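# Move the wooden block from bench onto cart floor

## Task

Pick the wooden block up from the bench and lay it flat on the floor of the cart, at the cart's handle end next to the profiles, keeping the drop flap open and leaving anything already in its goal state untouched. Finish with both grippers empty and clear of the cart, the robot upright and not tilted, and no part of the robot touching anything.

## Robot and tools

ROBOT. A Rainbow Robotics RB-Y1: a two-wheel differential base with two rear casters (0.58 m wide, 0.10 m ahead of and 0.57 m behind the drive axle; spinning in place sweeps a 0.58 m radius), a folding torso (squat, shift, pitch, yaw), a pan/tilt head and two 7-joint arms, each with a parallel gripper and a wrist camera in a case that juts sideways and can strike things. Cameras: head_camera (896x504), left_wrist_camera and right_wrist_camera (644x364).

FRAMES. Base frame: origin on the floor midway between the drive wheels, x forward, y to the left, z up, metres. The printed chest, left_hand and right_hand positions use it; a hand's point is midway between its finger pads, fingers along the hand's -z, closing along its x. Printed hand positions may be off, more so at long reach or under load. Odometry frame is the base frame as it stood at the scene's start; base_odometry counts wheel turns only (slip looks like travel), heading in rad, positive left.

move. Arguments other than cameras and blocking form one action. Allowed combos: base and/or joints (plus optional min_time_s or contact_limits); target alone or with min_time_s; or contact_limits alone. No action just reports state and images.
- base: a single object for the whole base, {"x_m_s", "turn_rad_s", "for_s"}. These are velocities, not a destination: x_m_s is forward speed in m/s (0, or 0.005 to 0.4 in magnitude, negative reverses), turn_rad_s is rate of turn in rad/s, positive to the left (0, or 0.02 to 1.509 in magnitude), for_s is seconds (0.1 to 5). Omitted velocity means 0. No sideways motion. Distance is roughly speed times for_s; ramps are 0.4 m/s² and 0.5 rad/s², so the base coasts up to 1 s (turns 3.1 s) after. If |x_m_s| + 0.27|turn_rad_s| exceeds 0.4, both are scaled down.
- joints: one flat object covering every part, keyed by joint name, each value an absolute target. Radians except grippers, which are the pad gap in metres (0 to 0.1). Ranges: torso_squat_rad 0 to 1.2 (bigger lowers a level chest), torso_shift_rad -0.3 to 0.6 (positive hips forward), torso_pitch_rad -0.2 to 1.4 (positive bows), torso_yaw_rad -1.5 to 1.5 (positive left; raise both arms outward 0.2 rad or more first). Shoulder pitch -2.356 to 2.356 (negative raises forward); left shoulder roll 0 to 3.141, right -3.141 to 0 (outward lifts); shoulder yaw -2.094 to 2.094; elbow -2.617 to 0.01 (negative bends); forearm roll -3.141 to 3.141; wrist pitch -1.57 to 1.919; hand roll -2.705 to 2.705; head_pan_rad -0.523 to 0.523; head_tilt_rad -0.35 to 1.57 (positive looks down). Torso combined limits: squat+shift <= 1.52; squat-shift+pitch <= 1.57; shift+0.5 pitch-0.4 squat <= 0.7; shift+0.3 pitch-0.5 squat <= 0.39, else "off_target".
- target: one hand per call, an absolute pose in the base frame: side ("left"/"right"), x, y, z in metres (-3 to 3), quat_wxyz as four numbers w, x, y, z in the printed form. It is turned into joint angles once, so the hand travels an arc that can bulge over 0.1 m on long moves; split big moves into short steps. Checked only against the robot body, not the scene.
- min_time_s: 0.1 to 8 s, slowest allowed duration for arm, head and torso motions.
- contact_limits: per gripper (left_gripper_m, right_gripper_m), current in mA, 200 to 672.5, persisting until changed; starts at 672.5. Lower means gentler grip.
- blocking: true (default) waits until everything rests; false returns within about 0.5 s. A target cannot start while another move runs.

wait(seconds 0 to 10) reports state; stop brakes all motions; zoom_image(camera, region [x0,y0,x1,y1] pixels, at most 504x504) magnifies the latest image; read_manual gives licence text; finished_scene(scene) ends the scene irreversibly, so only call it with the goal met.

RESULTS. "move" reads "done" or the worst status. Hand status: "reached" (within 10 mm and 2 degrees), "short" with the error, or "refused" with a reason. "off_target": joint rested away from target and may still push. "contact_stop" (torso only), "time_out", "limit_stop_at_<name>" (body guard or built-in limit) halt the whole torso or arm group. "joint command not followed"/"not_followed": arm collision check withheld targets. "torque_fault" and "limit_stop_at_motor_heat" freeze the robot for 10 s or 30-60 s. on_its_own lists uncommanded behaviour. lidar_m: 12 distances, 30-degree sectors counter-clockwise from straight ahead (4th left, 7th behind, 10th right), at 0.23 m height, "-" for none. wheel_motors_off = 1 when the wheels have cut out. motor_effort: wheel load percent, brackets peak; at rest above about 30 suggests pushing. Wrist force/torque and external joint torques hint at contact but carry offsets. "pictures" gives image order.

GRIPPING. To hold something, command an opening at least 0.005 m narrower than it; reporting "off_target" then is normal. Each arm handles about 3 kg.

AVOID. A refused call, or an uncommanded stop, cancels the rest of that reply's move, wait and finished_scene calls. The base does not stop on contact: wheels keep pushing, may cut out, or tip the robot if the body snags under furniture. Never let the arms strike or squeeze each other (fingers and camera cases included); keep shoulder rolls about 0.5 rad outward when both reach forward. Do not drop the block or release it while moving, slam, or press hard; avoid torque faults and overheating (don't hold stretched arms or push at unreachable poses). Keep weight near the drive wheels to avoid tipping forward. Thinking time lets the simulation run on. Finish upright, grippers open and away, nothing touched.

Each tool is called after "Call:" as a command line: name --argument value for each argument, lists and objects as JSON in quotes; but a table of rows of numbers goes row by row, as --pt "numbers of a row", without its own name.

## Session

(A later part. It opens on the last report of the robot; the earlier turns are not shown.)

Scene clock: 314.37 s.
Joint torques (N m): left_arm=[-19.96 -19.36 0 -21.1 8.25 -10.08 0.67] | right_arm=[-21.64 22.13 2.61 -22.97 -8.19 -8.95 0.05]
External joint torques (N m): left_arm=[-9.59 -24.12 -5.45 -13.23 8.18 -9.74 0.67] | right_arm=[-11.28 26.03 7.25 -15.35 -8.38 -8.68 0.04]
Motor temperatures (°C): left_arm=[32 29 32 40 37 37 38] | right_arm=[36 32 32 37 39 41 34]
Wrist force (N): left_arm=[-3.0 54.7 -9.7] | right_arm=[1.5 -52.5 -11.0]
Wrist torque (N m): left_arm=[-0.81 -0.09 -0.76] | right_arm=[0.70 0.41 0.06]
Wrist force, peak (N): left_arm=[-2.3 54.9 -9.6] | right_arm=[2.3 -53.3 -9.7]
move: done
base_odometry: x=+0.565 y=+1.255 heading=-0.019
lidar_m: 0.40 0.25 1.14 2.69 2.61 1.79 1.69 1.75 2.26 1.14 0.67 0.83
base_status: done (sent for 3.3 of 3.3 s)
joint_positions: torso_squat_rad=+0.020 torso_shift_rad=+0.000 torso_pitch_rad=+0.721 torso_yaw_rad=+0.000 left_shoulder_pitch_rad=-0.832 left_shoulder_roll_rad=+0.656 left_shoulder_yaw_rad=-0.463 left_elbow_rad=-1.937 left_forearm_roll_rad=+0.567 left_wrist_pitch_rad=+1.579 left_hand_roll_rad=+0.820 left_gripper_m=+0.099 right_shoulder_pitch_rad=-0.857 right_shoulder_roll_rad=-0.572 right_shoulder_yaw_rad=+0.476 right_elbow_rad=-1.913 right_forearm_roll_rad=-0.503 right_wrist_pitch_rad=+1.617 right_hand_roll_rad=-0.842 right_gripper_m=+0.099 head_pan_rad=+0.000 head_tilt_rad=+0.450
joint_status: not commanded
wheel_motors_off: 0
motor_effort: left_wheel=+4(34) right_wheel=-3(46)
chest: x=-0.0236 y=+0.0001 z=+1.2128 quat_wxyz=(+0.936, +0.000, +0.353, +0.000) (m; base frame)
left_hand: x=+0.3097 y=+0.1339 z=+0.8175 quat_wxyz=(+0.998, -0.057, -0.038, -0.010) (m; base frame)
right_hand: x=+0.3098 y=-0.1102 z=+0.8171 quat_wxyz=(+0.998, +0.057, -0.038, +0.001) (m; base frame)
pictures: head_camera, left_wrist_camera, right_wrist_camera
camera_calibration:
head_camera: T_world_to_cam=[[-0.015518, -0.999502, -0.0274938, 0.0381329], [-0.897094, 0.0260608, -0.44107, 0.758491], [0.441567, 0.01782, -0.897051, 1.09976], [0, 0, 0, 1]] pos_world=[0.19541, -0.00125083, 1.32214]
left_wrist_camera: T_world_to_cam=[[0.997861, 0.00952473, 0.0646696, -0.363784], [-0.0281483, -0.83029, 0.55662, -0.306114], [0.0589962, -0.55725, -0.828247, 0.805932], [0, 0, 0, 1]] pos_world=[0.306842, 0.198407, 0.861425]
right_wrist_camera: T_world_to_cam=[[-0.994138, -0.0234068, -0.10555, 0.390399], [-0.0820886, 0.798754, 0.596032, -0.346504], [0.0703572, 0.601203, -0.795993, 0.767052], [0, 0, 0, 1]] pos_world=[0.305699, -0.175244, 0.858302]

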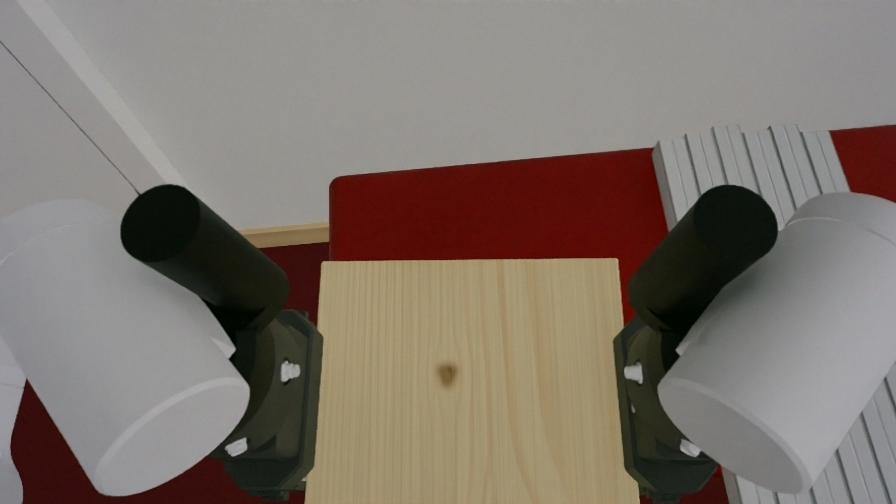

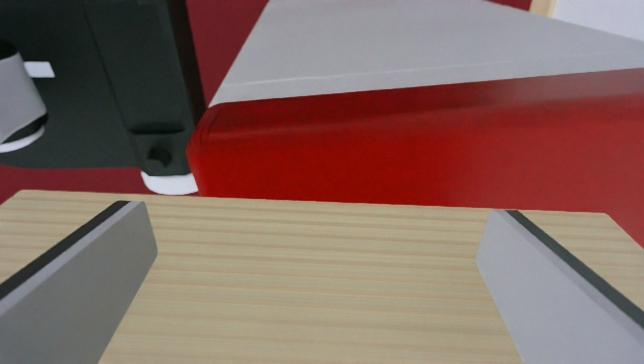

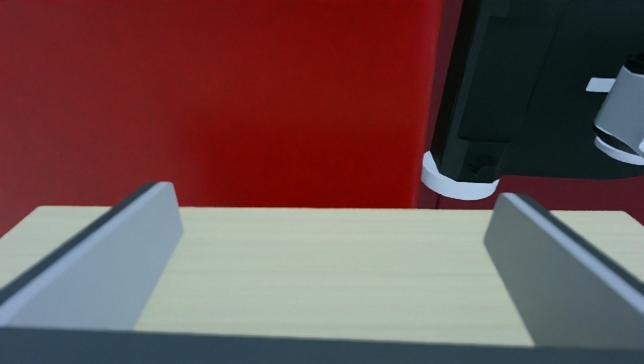

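Call:
move --joints '{"torso_pitch_rad":0.80}' --min_time_s 2 --cameras '[]'

Call:
move --target '{"side":"right","x":0.295,"y":-0.135,"z":0.777,"quat_wxyz":[0.99805,0.06246,0,0]}' --min_time_s 1.0 --cameras '[]'

Call:
move --target '{"side":"left","x":0.295,"y":0.155,"z":0.777,"quat_wxyz":[0.998,-0.06246,0.0006,-0.010]}' --min_time_s 1.0 --cameras '["head_camera"]'

Call:
move --target '{"side":"right","x":0.295,"y":-0.14,"z":0.86,"quat_wxyz":[0.99805,0.06246,0,0]}' --cameras '[]'

Call:
move --target '{"side":"left","x":0.295,"y":0.155,"z":0.86,"quat_wxyz":[0.998,-0.06246,0.0006,-0.010]}' --cameras '["head_camera"]'

Call:
move --base '{"x_m_s":-0.2,"for_s":3.4}' --cameras '["head_camera"]'

Scene clock: 319.47 s.
Joint torques (N m): left_arm=[-15.45 -20.72 -3.21 -19.29 9.01 -9.95 0.88] | right_arm=[-17.88 22.8 4.55 -21.07 -9.33 -8.54 0.02]
External joint torques (N m): left_arm=[-6.42 -25.13 -8.08 -11.28 8.83 -9.72 0.88] | right_arm=[-8.85 26.34 8.66 -13.33 -9.41 -8.37 0.02]
Motor temperatures (°C): left_arm=[32 29 32 40 37 37 38] | right_arm=[36 32 32 37 39 41 34]
Wrist force (N): left_arm=[1.0 57.1 7.7] | right_arm=[8.0 -57.5 5.2]
Wrist torque (N m): left_arm=[-0.92 -0.24 -1.14] | right_arm=[1.06 0.49 -0.01]
Wrist force, peak (N): left_arm=[0.6 58.1 7.6] | right_arm=[8.0 -57.5 5.2]
move: done
base_odometry: x=+0.565 y=+1.255 heading=-0.019
lidar_m: 0.39 0.25 1.14 2.68 2.61 1.79 1.69 1.75 2.28 1.13 0.68 0.84
base_status: not commanded
joint_positions: torso_squat_rad=+0.020 torso_shift_rad=+0.000 torso_pitch_rad=+0.800 torso_yaw_rad=+0.000 left_shoulder_pitch_rad=-0.833 left_shoulder_roll_rad=+0.656 left_shoulder_yaw_rad=-0.463 left_elbow_rad=-1.937 left_forearm_roll_rad=+0.567 left_wrist_pitch_rad=+1.579 left_hand_roll_rad=+0.820 left_gripper_m=+0.099 right_shoulder_pitch_rad=-0.858 right_shoulder_roll_rad=-0.572 right_shoulder_yaw_rad=+0.476 right_elbow_rad=-1.914 right_forearm_roll_rad=-0.503 right_wrist_pitch_rad=+1.617 right_hand_roll_rad=-0.842 right_gripper_m=+0.099 head_pan_rad=+0.000 head_tilt_rad=+0.450
joint_status: all done
wheel_motors_off: 0
motor_effort: left_wheel=+3(4) right_wheel=-3(6)
chest: x=-0.0061 y=+0.0001 z=+1.1960 quat_wxyz=(+0.921, +0.000, +0.389, +0.000) (m; base frame)
left_hand: x=+0.2956 y=+0.1338 z=+0.7760 quat_wxyz=(+0.998, -0.057, +0.001, -0.008) (m; base frame)
right_hand: x=+0.2956 y=-0.1101 z=+0.7756 quat_wxyz=(+0.998, +0.057, +0.000, -0.001) (m; base frame)
pictures: none
No camera images: "cameras" was empty.

Scene clock: 320.80 s.
Joint torques (N m): left_arm=[-10.02 -0.71 3.83 -10.84 1.82 -2.11 -0.07] | right_arm=[-6.75 -5.57 -6.64 -8.99 -0.19 -0.28 0.18]
External joint torques (N m): left_arm=[-0.99 -5 -1.01 -2.79 1.63 -1.86 -0.06] | right_arm=[1.65 -0.84 -2.19 -1.39 -0.26 -0.1 0.18]
Motor temperatures (°C): left_arm=[32 29 32 40 37 37 38] | right_arm=[35 32 32 37 39 40 34]
Wrist force (N): left_arm=[0.8 6.4 -8.0] | right_arm=[-0.9 0.6 -4.8]
Wrist torque (N m): left_arm=[0.08 0.10 0.17] | right_arm=[-0.12 -0.01 -0.05]
Wrist force, peak (N): left_arm=[1.0 57.8 8.0] | right_arm=[7.4 -57.2 3.9]
move: done
base_odometry: x=+0.565 y=+1.255 heading=-0.019
lidar_m: 0.40 0.26 1.14 2.68 2.59 1.79 1.68 1.74 2.26 1.12 0.69 0.84
base_status: not commanded
joint_positions: torso_squat_rad=+0.020 torso_shift_rad=+0.000 torso_pitch_rad=+0.800 torso_yaw_rad=+0.000 left_shoulder_pitch_rad=-0.834 left_shoulder_roll_rad=+0.651 left_shoulder_yaw_rad=-0.464 left_elbow_rad=-1.939 left_forearm_roll_rad=+0.569 left_wrist_pitch_rad=+1.577 left_hand_roll_rad=+0.820 left_gripper_m=+0.099 right_shoulder_pitch_rad=-0.812 right_shoulder_roll_rad=-0.630 right_shoulder_yaw_rad=+0.430 right_elbow_rad=-1.945 right_forearm_roll_rad=-0.547 right_wrist_pitch_rad=+1.593 right_hand_roll_rad=-0.804 right_gripper_m=+0.099 head_pan_rad=+0.000 head_tilt_rad=+0.450
joint_status: all done
wheel_motors_off: 0
motor_effort: left_wheel=+4(5) right_wheel=-3(6)
chest: x=-0.0060 y=+0.0001 z=+1.1960 quat_wxyz=(+0.921, +0.000, +0.389, +0.000) (m; base frame)
left_hand: x=+0.2951 y=+0.1301 z=+0.7767 quat_wxyz=(+0.998, -0.061, +0.001, -0.009) (m; base frame)
right_hand: x=+0.2953 y=-0.1338 z=+0.7767 quat_wxyz=(+0.998, +0.060, -0.001, +0.001) (m; base frame)
right_hand_status: reached (checked arc, planned for 1.0 s): 1 mm and 0.3 deg off.
pictures: none
No camera images: "cameras" was empty.

Scene clock: 322.13 s.
Joint torques (N m): left_arm=[-6.74 5.04 7.23 -8.66 0.31 -0.76 -0.31] | right_arm=[-6.86 -5.65 -6.3 -9.07 -0.28 -0.34 0.12]
External joint torques (N m): left_arm=[1.77 -0.39 2.06 -0.8 0.11 -0.52 -0.31] | right_arm=[1.55 -0.92 -1.85 -1.48 -0.35 -0.16 0.12]
Motor temperatures (°C): left_arm=[32 29 32 40 37 36 38] | right_arm=[35 32 32 37 39 40 34]
Wrist force (N): left_arm=[0.2 0.0 -6.7] | right_arm=[-0.6 0.7 -5.3]
Wrist torque (N m): left_arm=[-0.09 0.10 0.12] | right_arm=[-0.09 0.07 -0.07]
Wrist force, peak (N): left_arm=[1.2 6.7 -9.3] | right_arm=[-0.6 0.7 -5.3]
move: done
base_odometry: x=+0.565 y=+1.255 heading=-0.019
lidar_m: 0.40 0.26 1.13 2.67 2.63 1.80 1.68 1.73 2.27 1.12 0.68 0.83
base_status: not commanded
joint_positions: torso_squat_rad=+0.020 torso_shift_rad=+0.000 torso_pitch_rad=+0.800 torso_yaw_rad=+0.000 left_shoulder_pitch_rad=-0.793 left_shoulder_roll_rad=+0.706 left_shoulder_yaw_rad=-0.422 left_elbow_rad=-1.958 left_forearm_roll_rad=+0.607 left_wrist_pitch_rad=+1.552 left_hand_roll_rad=+0.783 left_gripper_m=+0.099 right_shoulder_pitch_rad=-0.812 right_shoulder_roll_rad=-0.630 right_shoulder_yaw_rad=+0.430 right_elbow_rad=-1.945 right_forearm_roll_rad=-0.547 right_wrist_pitch_rad=+1.593 right_hand_roll_rad=-0.804 right_gripper_m=+0.099 head_pan_rad=+0.000 head_tilt_rad=+0.450
joint_status: all done
wheel_motors_off: 0
motor_effort: left_wheel=+4(5) right_wheel=-4(5)
chest: x=-0.0060 y=+0.0001 z=+1.1960 quat_wxyz=(+0.921, +0.000, +0.389, +0.000) (m; base frame)
left_hand: x=+0.2953 y=+0.1541 z=+0.7770 quat_wxyz=(+0.998, -0.060, +0.000, -0.010) (m; base frame)
left_hand_status: reached (checked arc, planned for 1.0 s): 1 mm and 0.3 deg off.
right_hand: x=+0.2953 y=-0.1338 z=+0.7768 quat_wxyz=(+0.998, +0.060, -0.001, +0.001) (m; base frame)
pictures: head_camera
camera_calibration:
head_camera: T_world_to_cam=[[-0.0175181, -0.999502, -0.0262346, 0.0364014], [-0.929193, 0.0259629, -0.368683, 0.680111], [0.36918, 0.0179184, -0.929185, 1.11489], [0, 0, 0, 1]] pos_world=[0.220997, -0.00125137, 1.28764]

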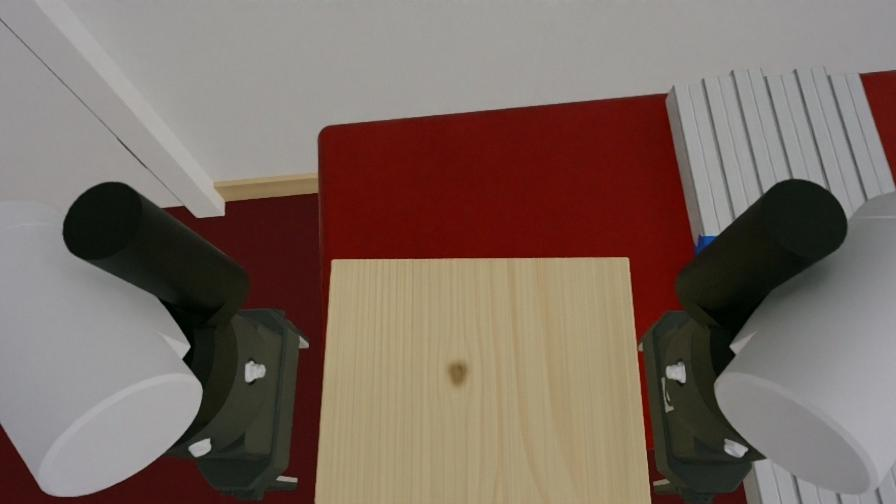

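Scene clock: 323.03 s.
Joint torques (N m): left_arm=[-7.48 4.55 6.55 -7.92 0.29 -0.69 -0.33] | right_arm=[-10.03 -6.01 -5.64 -7.47 0.06 -0.3 0]
External joint torques (N m): left_arm=[1.03 -0.88 1.38 -0.06 0.09 -0.45 -0.33] | right_arm=[-1.14 -0.43 -0.71 -0.59 -0.01 -0.1 0]
Motor temperatures (°C): left_arm=[32 29 32 40 37 36 38] | right_arm=[35 32 32 36 39 40 34]
Wrist force (N): left_arm=[0.1 0.2 -8.0] | right_arm=[-0.8 1.0 -4.7]
Wrist torque (N m): left_arm=[-0.19 0.14 0.08] | right_arm=[-0.15 -0.03 -0.07]
Wrist force, peak (N): left_arm=[-0.4 0.0 -8.5] | right_arm=[-2.2 2.4 -6.7]
move: done
base_odometry: x=+0.565 y=+1.255 heading=-0.019
lidar_m: 0.39 0.25 1.13 2.68 2.62 1.80 1.69 1.74 2.27 1.12 0.67 0.84
base_status: not commanded
joint_positions: torso_squat_rad=+0.020 torso_shift_rad=+0.000 torso_pitch_rad=+0.800 torso_yaw_rad=+0.000 left_shoulder_pitch_rad=-0.792 left_shoulder_roll_rad=+0.706 left_shoulder_yaw_rad=-0.422 left_elbow_rad=-1.958 left_forearm_roll_rad=+0.607 left_wrist_pitch_rad=+1.552 left_hand_roll_rad=+0.783 left_gripper_m=+0.099 right_shoulder_pitch_rad=-0.867 right_shoulder_roll_rad=-0.694 right_shoulder_yaw_rad=+0.330 right_elbow_rad=-2.198 right_forearm_roll_rad=-0.694 right_wrist_pitch_rad=+1.852 right_hand_roll_rad=-0.915 right_gripper_m=+0.099 head_pan_rad=+0.000 head_tilt_rad=+0.450
joint_status: all done
wheel_motors_off: 0
motor_effort: left_wheel=+3(5) right_wheel=-5(5)
chest: x=-0.0060 y=+0.0001 z=+1.1959 quat_wxyz=(+0.921, +0.000, +0.389, +0.000) (m; base frame)
left_hand: x=+0.2953 y=+0.1541 z=+0.7771 quat_wxyz=(+0.998, -0.060, +0.000, -0.010) (m; base frame)
right_hand: x=+0.2948 y=-0.1400 z=+0.8598 quat_wxyz=(+0.998, +0.062, +0.000, +0.000) (m; base frame)
right_hand_status: reached (checked arc, planned for 0.6 s): 0 mm and 0.0 deg off.
pictures: none
No camera images: "cameras" was empty.

Scene clock: 323.93 s.
Joint torques (N m): left_arm=[-7.96 4.67 6.84 -6.79 0.02 -0.78 -0.09] | right_arm=[-10.2 -5.9 -6.12 -7.52 0 -0.16 -0.01]
External joint torques (N m): left_arm=[1.05 -1.45 1.18 0.26 -0.16 -0.53 -0.09] | right_arm=[-1.31 -0.33 -1.18 -0.64 -0.07 0.04 -0.01]
Motor temperatures (°C): left_arm=[32 29 32 40 37 36 38] | right_arm=[35 32 32 36 38 40 34]
Wrist force (N): left_arm=[-0.3 -0.6 -7.2] | right_arm=[-0.6 1.0 -5.1]
Wrist torque (N m): left_arm=[-0.04 0.07 0.05] | right_arm=[-0.14 0.07 -0.09]
Wrist force, peak (N): left_arm=[-2.4 -0.9 -9.2] | right_arm=[-0.6 1.0 -5.1]
move: done
base_odometry: x=+0.565 y=+1.255 heading=-0.019
lidar_m: 0.43 0.26 1.14 2.69 2.63 1.81 1.68 1.74 2.26 1.12 0.69 0.83
base_status: not commanded
joint_positions: torso_squat_rad=+0.020 torso_shift_rad=+0.000 torso_pitch_rad=+0.800 torso_yaw_rad=+0.000 left_shoulder_pitch_rad=-0.852 left_shoulder_roll_rad=+0.774 left_shoulder_yaw_rad=-0.326 left_elbow_rad=-2.206 left_forearm_roll_rad=+0.756 left_wrist_pitch_rad=+1.801 left_hand_roll_rad=+0.908 left_gripper_m=+0.099 right_shoulder_pitch_rad=-0.867 right_shoulder_roll_rad=-0.694 right_shoulder_yaw_rad=+0.330 right_elbow_rad=-2.198 right_forearm_roll_rad=-0.694 right_wrist_pitch_rad=+1.852 right_hand_roll_rad=-0.915 right_gripper_m=+0.099 head_pan_rad=+0.000 head_tilt_rad=+0.450
joint_status: all done
wheel_motors_off: 0
motor_effort: left_wheel=+4(7) right_wheel=-4(6)
chest: x=-0.0060 y=+0.0001 z=+1.1959 quat_wxyz=(+0.921, +0.000, +0.389, +0.000) (m; base frame)
left_hand: x=+0.2950 y=+0.1550 z=+0.8600 quat_wxyz=(+0.998, -0.062, +0.000, -0.010) (m; base frame)
left_hand_status: reached (checked arc, planned for 0.6 s): 0 mm and 0.0 deg off.
right_hand: x=+0.2948 y=-0.1400 z=+0.8598 quat_wxyz=(+0.998, +0.062, +0.000, +0.000) (m; base frame)
pictures: head_camera
camera_calibration:
head_camera: T_world_to_cam=[[-0.017646, -0.999502, -0.026175, 0.0363508], [-0.929225, 0.026058, -0.368594, 0.679968], [0.369092, 0.0178182, -0.929222, 1.11486], [0, 0, 0, 1]] pos_world=[0.220997, -0.00125083, 1.28754]

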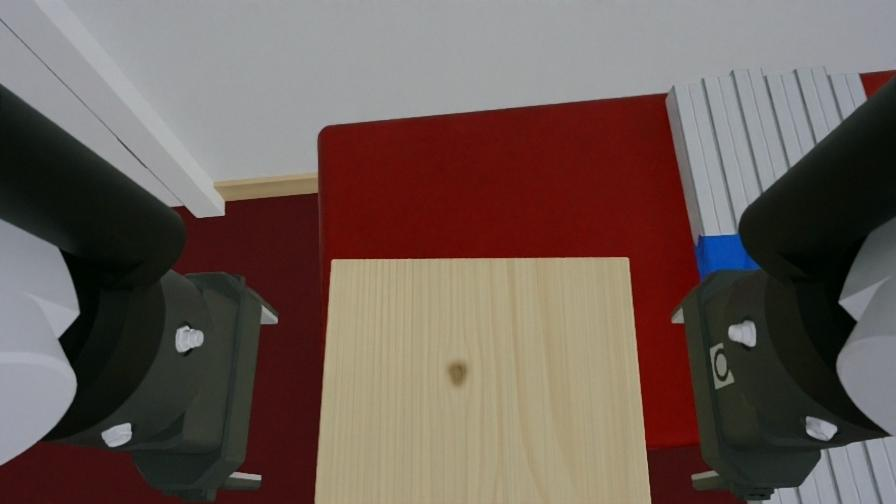

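Scene clock: 328.40 s.
Joint torques (N m): left_arm=[-7.85 4.94 6.71 -6.85 0.12 -0.6 0.05] | right_arm=[-9.98 -5.87 -6.33 -7.62 0.05 -0.09 -0.08]
External joint torques (N m): left_arm=[1.16 -1.19 1.04 0.2 -0.05 -0.35 0.05] | right_arm=[-1.08 -0.29 -1.4 -0.74 -0.02 0.11 -0.08]
Motor temperatures (°C): left_arm=[32 29 32 40 37 36 38] | right_arm=[35 32 32 36 38 40 34]
Wrist force (N): left_arm=[0.3 -0.5 -7.5] | right_arm=[-0.9 0.8 -4.9]
Wrist torque (N m): left_arm=[-0.01 0.16 0.08] | right_arm=[-0.15 0.01 -0.08]
Wrist force, peak (N): left_arm=[-0.1 0.2 -8.6] | right_arm=[-1.1 0.9 -5.4]
move: done
base_odometry: x=-0.115 y=+1.268 heading=-0.018
lidar_m: 0.93 1.55 2.03 4.34 1.54 1.07 1.02 1.05 1.36 3.15 1.34 1.16
base_status: done (sent for 3.4 of 3.4 s)
joint_positions: torso_squat_rad=+0.020 torso_shift_rad=+0.000 torso_pitch_rad=+0.800 torso_yaw_rad=+0.000 left_shoulder_pitch_rad=-0.852 left_shoulder_roll_rad=+0.774 left_shoulder_yaw_rad=-0.326 left_elbow_rad=-2.206 left_forearm_roll_rad=+0.756 left_wrist_pitch_rad=+1.801 left_hand_roll_rad=+0.908 left_gripper_m=+0.099 right_shoulder_pitch_rad=-0.867 right_shoulder_roll_rad=-0.694 right_shoulder_yaw_rad=+0.330 right_elbow_rad=-2.198 right_forearm_roll_rad=-0.694 right_wrist_pitch_rad=+1.852 right_hand_roll_rad=-0.915 right_gripper_m=+0.099 head_pan_rad=+0.000 head_tilt_rad=+0.450
joint_status: not commanded
wheel_motors_off: 0
motor_effort: left_wheel=+8(34) right_wheel=-10(24)
chest: x=-0.0060 y=+0.0001 z=+1.1959 quat_wxyz=(+0.921, +0.000, +0.389, +0.000) (m; base frame)
left_hand: x=+0.2950 y=+0.1550 z=+0.8600 quat_wxyz=(+0.998, -0.062, +0.000, -0.010) (m; base frame)
right_hand: x=+0.2948 y=-0.1400 z=+0.8598 quat_wxyz=(+0.998, +0.062, +0.000, +0.000) (m; base frame)
pictures: head_camera
camera_calibration:
head_camera: T_world_to_cam=[[-0.017647, -0.999502, -0.0261766, 0.0363531], [-0.929191, 0.0260612, -0.368681, 0.680072], [0.369179, 0.017817, -0.929187, 1.1148], [0, 0, 0, 1]] pos_world=[0.220997, -0.00125082, 1.28754]

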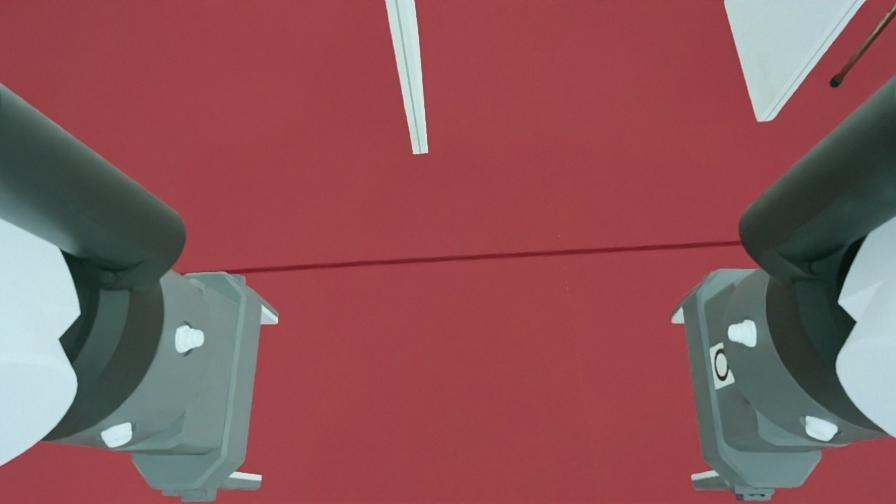

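Call:
move --joints '{"torso_squat_rad":0.85,"torso_shift_rad":0.2,"torso_pitch_rad":0.85}' --min_time_s 4 --cameras '["head_camera"]'

Scene clock: 338.03 s.
Joint torques (N m): left_arm=[-7.61 4.58 6.39 -7.08 0.29 -0.66 -0.02] | right_arm=[-8.81 -5.38 -5.99 -7.72 -0.18 -0.15 -0.08]
External joint torques (N m): left_arm=[0.66 -1.34 1.03 0.16 0.03 -0.46 -0.02] | right_arm=[-0.67 0 -1.34 -0.69 -0.18 -0.01 -0.08]
Motor temperatures (°C): left_arm=[31 29 32 39 36 35 38] | right_arm=[35 31 32 35 37 39 34]
Wrist force (N): left_arm=[0.3 0.0 -8.1] | right_arm=[0.1 0.5 -5.1]
Wrist torque (N m): left_arm=[-0.06 0.11 0.08] | right_arm=[-0.09 0.12 -0.05]
Wrist force, peak (N): left_arm=[0.9 0.3 -8.8] | right_arm=[-0.9 1.2 -5.4]
move: done
base_odometry: x=-0.115 y=+1.268 heading=-0.019
lidar_m: 0.94 1.57 2.03 4.34 1.57 1.07 1.00 1.04 1.37 3.12 1.36 1.17
base_status: not commanded
joint_positions: torso_squat_rad=+0.850 torso_shift_rad=+0.200 torso_pitch_rad=+0.850 torso_yaw_rad=+0.000 left_shoulder_pitch_rad=-0.852 left_shoulder_roll_rad=+0.774 left_shoulder_yaw_rad=-0.326 left_elbow_rad=-2.206 left_forearm_roll_rad=+0.756 left_wrist_pitch_rad=+1.801 left_hand_roll_rad=+0.908 left_gripper_m=+0.099 right_shoulder_pitch_rad=-0.867 right_shoulder_roll_rad=-0.694 right_shoulder_yaw_rad=+0.330 right_elbow_rad=-2.198 right_forearm_roll_rad=-0.694 right_wrist_pitch_rad=+1.852 right_hand_roll_rad=-0.915 right_gripper_m=+0.099 head_pan_rad=+0.000 head_tilt_rad=+0.450
joint_status: all done
wheel_motors_off: 0
motor_effort: left_wheel=+5(11) right_wheel=-6(12)
chest: x=+0.0963 y=+0.0001 z=+0.9375 quat_wxyz=(+0.911, +0.000, +0.412, +0.000) (m; base frame)
left_hand: x=+0.3802 y=+0.1550 z=+0.5869 quat_wxyz=(+0.998, -0.063, +0.025, -0.009) (m; base frame)
right_hand: x=+0.3800 y=-0.1400 z=+0.5867 quat_wxyz=(+0.998, +0.062, +0.025, -0.001) (m; base frame)
pictures: head_camera
camera_calibration:
head_camera: T_world_to_cam=[[-0.0189381, -0.999501, -0.0252613, 0.0306617], [-0.946477, 0.0260645, -0.321716, 0.637544], [0.322214, 0.0178166, -0.946499, 0.857624], [0, 0, 0, 1]] pos_world=[0.327663, -0.00125081, 1.01762]

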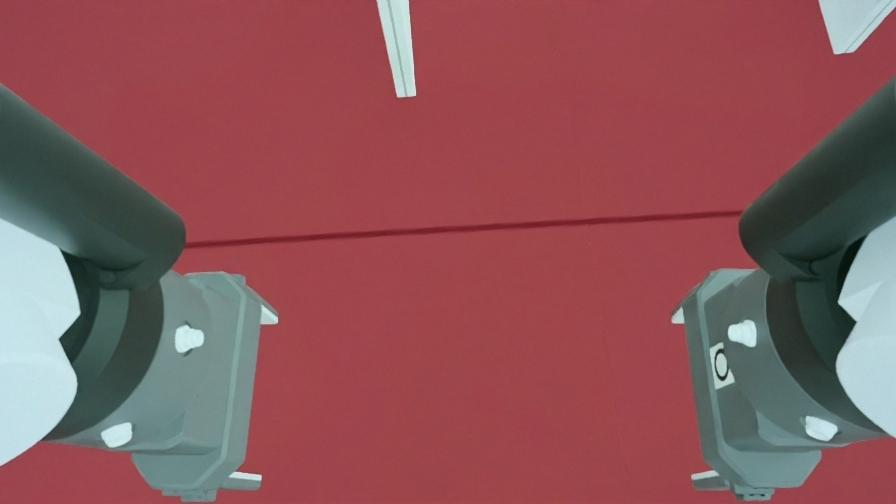

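Call:
move --target '{"side":"left","x":0.382,"y":0.13,"z":0.42,"quat_wxyz":[0.998,-0.06246,0.0006,-0.010]}' --cameras '[]'

Call:
move --target '{"side":"left","x":0.382,"y":0.118,"z":0.30,"quat_wxyz":[0.998,-0.06246,0.0006,-0.010]}' --cameras '["head_camera"]'

Scene clock: 348.63 s.
Joint torques (N m): left_arm=[-7.33 2.66 4.91 -7.86 0.18 -0.07 -0.01] | right_arm=[-8.95 -5.6 -5.83 -7.79 -0.1 -0.03 0]
External joint torques (N m): left_arm=[0.6 -0.63 1.28 0.11 -0.03 0.16 -0.01] | right_arm=[-0.81 -0.23 -1.17 -0.75 -0.1 0.11 0]
Motor temperatures (°C): left_arm=[31 29 32 38 36 34 38] | right_arm=[35 31 32 34 37 38 34]
Wrist force (N): left_arm=[-0.2 -0.2 -7.8] | right_arm=[-0.3 1.0 -4.2]
Wrist torque (N m): left_arm=[-0.06 0.04 0.06] | right_arm=[-0.17 0.02 -0.07]
Wrist force, peak (N): left_arm=[-2.6 -0.2 -8.8] | right_arm=[0.0 0.9 -5.4]
move: done
base_odometry: x=-0.115 y=+1.268 heading=-0.019
lidar_m: 0.94 1.55 2.02 4.35 1.56 1.07 1.01 1.05 1.35 3.13 1.34 1.16
base_status: not commanded
joint_positions: torso_squat_rad=+0.850 torso_shift_rad=+0.200 torso_pitch_rad=+0.850 torso_yaw_rad=+0.000 left_shoulder_pitch_rad=-0.828 left_shoulder_roll_rad=+0.556 left_shoulder_yaw_rad=-0.510 left_elbow_rad=-1.608 left_forearm_roll_rad=+0.456 left_wrist_pitch_rad=+1.271 left_hand_roll_rad=+0.698 left_gripper_m=+0.099 right_shoulder_pitch_rad=-0.867 right_shoulder_roll_rad=-0.694 right_shoulder_yaw_rad=+0.330 right_elbow_rad=-2.198 right_forearm_roll_rad=-0.694 right_wrist_pitch_rad=+1.852 right_hand_roll_rad=-0.915 right_gripper_m=+0.099 head_pan_rad=+0.000 head_tilt_rad=+0.450
joint_status: all done
wheel_motors_off: 0
motor_effort: left_wheel=+5(8) right_wheel=-3(7)
chest: x=+0.0963 y=+0.0001 z=+0.9375 quat_wxyz=(+0.911, +0.000, +0.412, +0.000) (m; base frame)
left_hand: x=+0.3819 y=+0.1299 z=+0.4201 quat_wxyz=(+0.998, -0.063, +0.001, -0.010) (m; base frame)
left_hand_status: reached (checked arc, planned for 0.9 s): 0 mm and 0.0 deg off.
right_hand: x=+0.3800 y=-0.1400 z=+0.5867 quat_wxyz=(+0.998, +0.062, +0.025, -0.001) (m; base frame)
pictures: none
No camera images: "cameras" was empty.

Scene clock: 350.43 s.
Joint torques (N m): left_arm=[-8.72 0.6 2.11 -4.73 0.14 -0.17 -0.02] | right_arm=[-9.02 -5.68 -5.87 -7.64 -0.07 -0.12 -0.02]
External joint torques (N m): left_arm=[1.14 -0.54 0.54 0.75 -0.02 0.02 -0.02] | right_arm=[-0.88 -0.3 -1.22 -0.61 -0.07 0.02 -0.02]
Motor temperatures (°C): left_arm=[31 29 32 38 36 34 38] | right_arm=[35 31 32 34 37 38 34]
Wrist force (N): left_arm=[-0.5 0.3 -8.1] | right_arm=[-0.7 0.6 -4.2]
Wrist torque (N m): left_arm=[-0.10 0.02 0.07] | right_arm=[-0.12 0.03 -0.09]
Wrist force, peak (N): left_arm=[-0.8 0.3 -8.9] | right_arm=[-0.7 0.5 -5.1]
move: done
base_odometry: x=-0.115 y=+1.268 heading=-0.019
lidar_m: 0.93 1.57 2.03 4.34 1.55 1.07 1.01 1.04 1.35 3.13 1.36 1.16
base_status: not commanded
joint_positions: torso_squat_rad=+0.850 torso_shift_rad=+0.200 torso_pitch_rad=+0.850 torso_yaw_rad=+0.000 left_shoulder_pitch_rad=-1.055 left_shoulder_roll_rad=+0.292 left_shoulder_yaw_rad=-0.511 left_elbow_rad=-0.733 left_forearm_roll_rad=+0.474 left_wrist_pitch_rad=+0.764 left_hand_roll_rad=+0.446 left_gripper_m=+0.099 right_shoulder_pitch_rad=-0.867 right_shoulder_roll_rad=-0.694 right_shoulder_yaw_rad=+0.330 right_elbow_rad=-2.198 right_forearm_roll_rad=-0.694 right_wrist_pitch_rad=+1.852 right_hand_roll_rad=-0.915 right_gripper_m=+0.099 head_pan_rad=+0.000 head_tilt_rad=+0.450
joint_status: all done
wheel_motors_off: 0
motor_effort: left_wheel=+3(7) right_wheel=-2(6)
chest: x=+0.0963 y=+0.0001 z=+0.9375 quat_wxyz=(+0.911, +0.000, +0.412, +0.000) (m; base frame)
left_hand: x=+0.3821 y=+0.1178 z=+0.3002 quat_wxyz=(+0.998, -0.062, +0.000, -0.010) (m; base frame)
left_hand_status: reached (checked arc, planned for 1.2 s): 0 mm and 0.1 deg off.
right_hand: x=+0.3800 y=-0.1400 z=+0.5867 quat_wxyz=(+0.998, +0.062, +0.025, -0.001) (m; base frame)
pictures: head_camera
camera_calibration:
head_camera: T_world_to_cam=[[-0.0189371, -0.999502, -0.0252595, 0.0306595], [-0.946508, 0.0260612, -0.321626, 0.637463], [0.322124, 0.0178177, -0.94653, 0.857685], [0, 0, 0, 1]] pos_world=[0.327663, -0.00125082, 1.01762]

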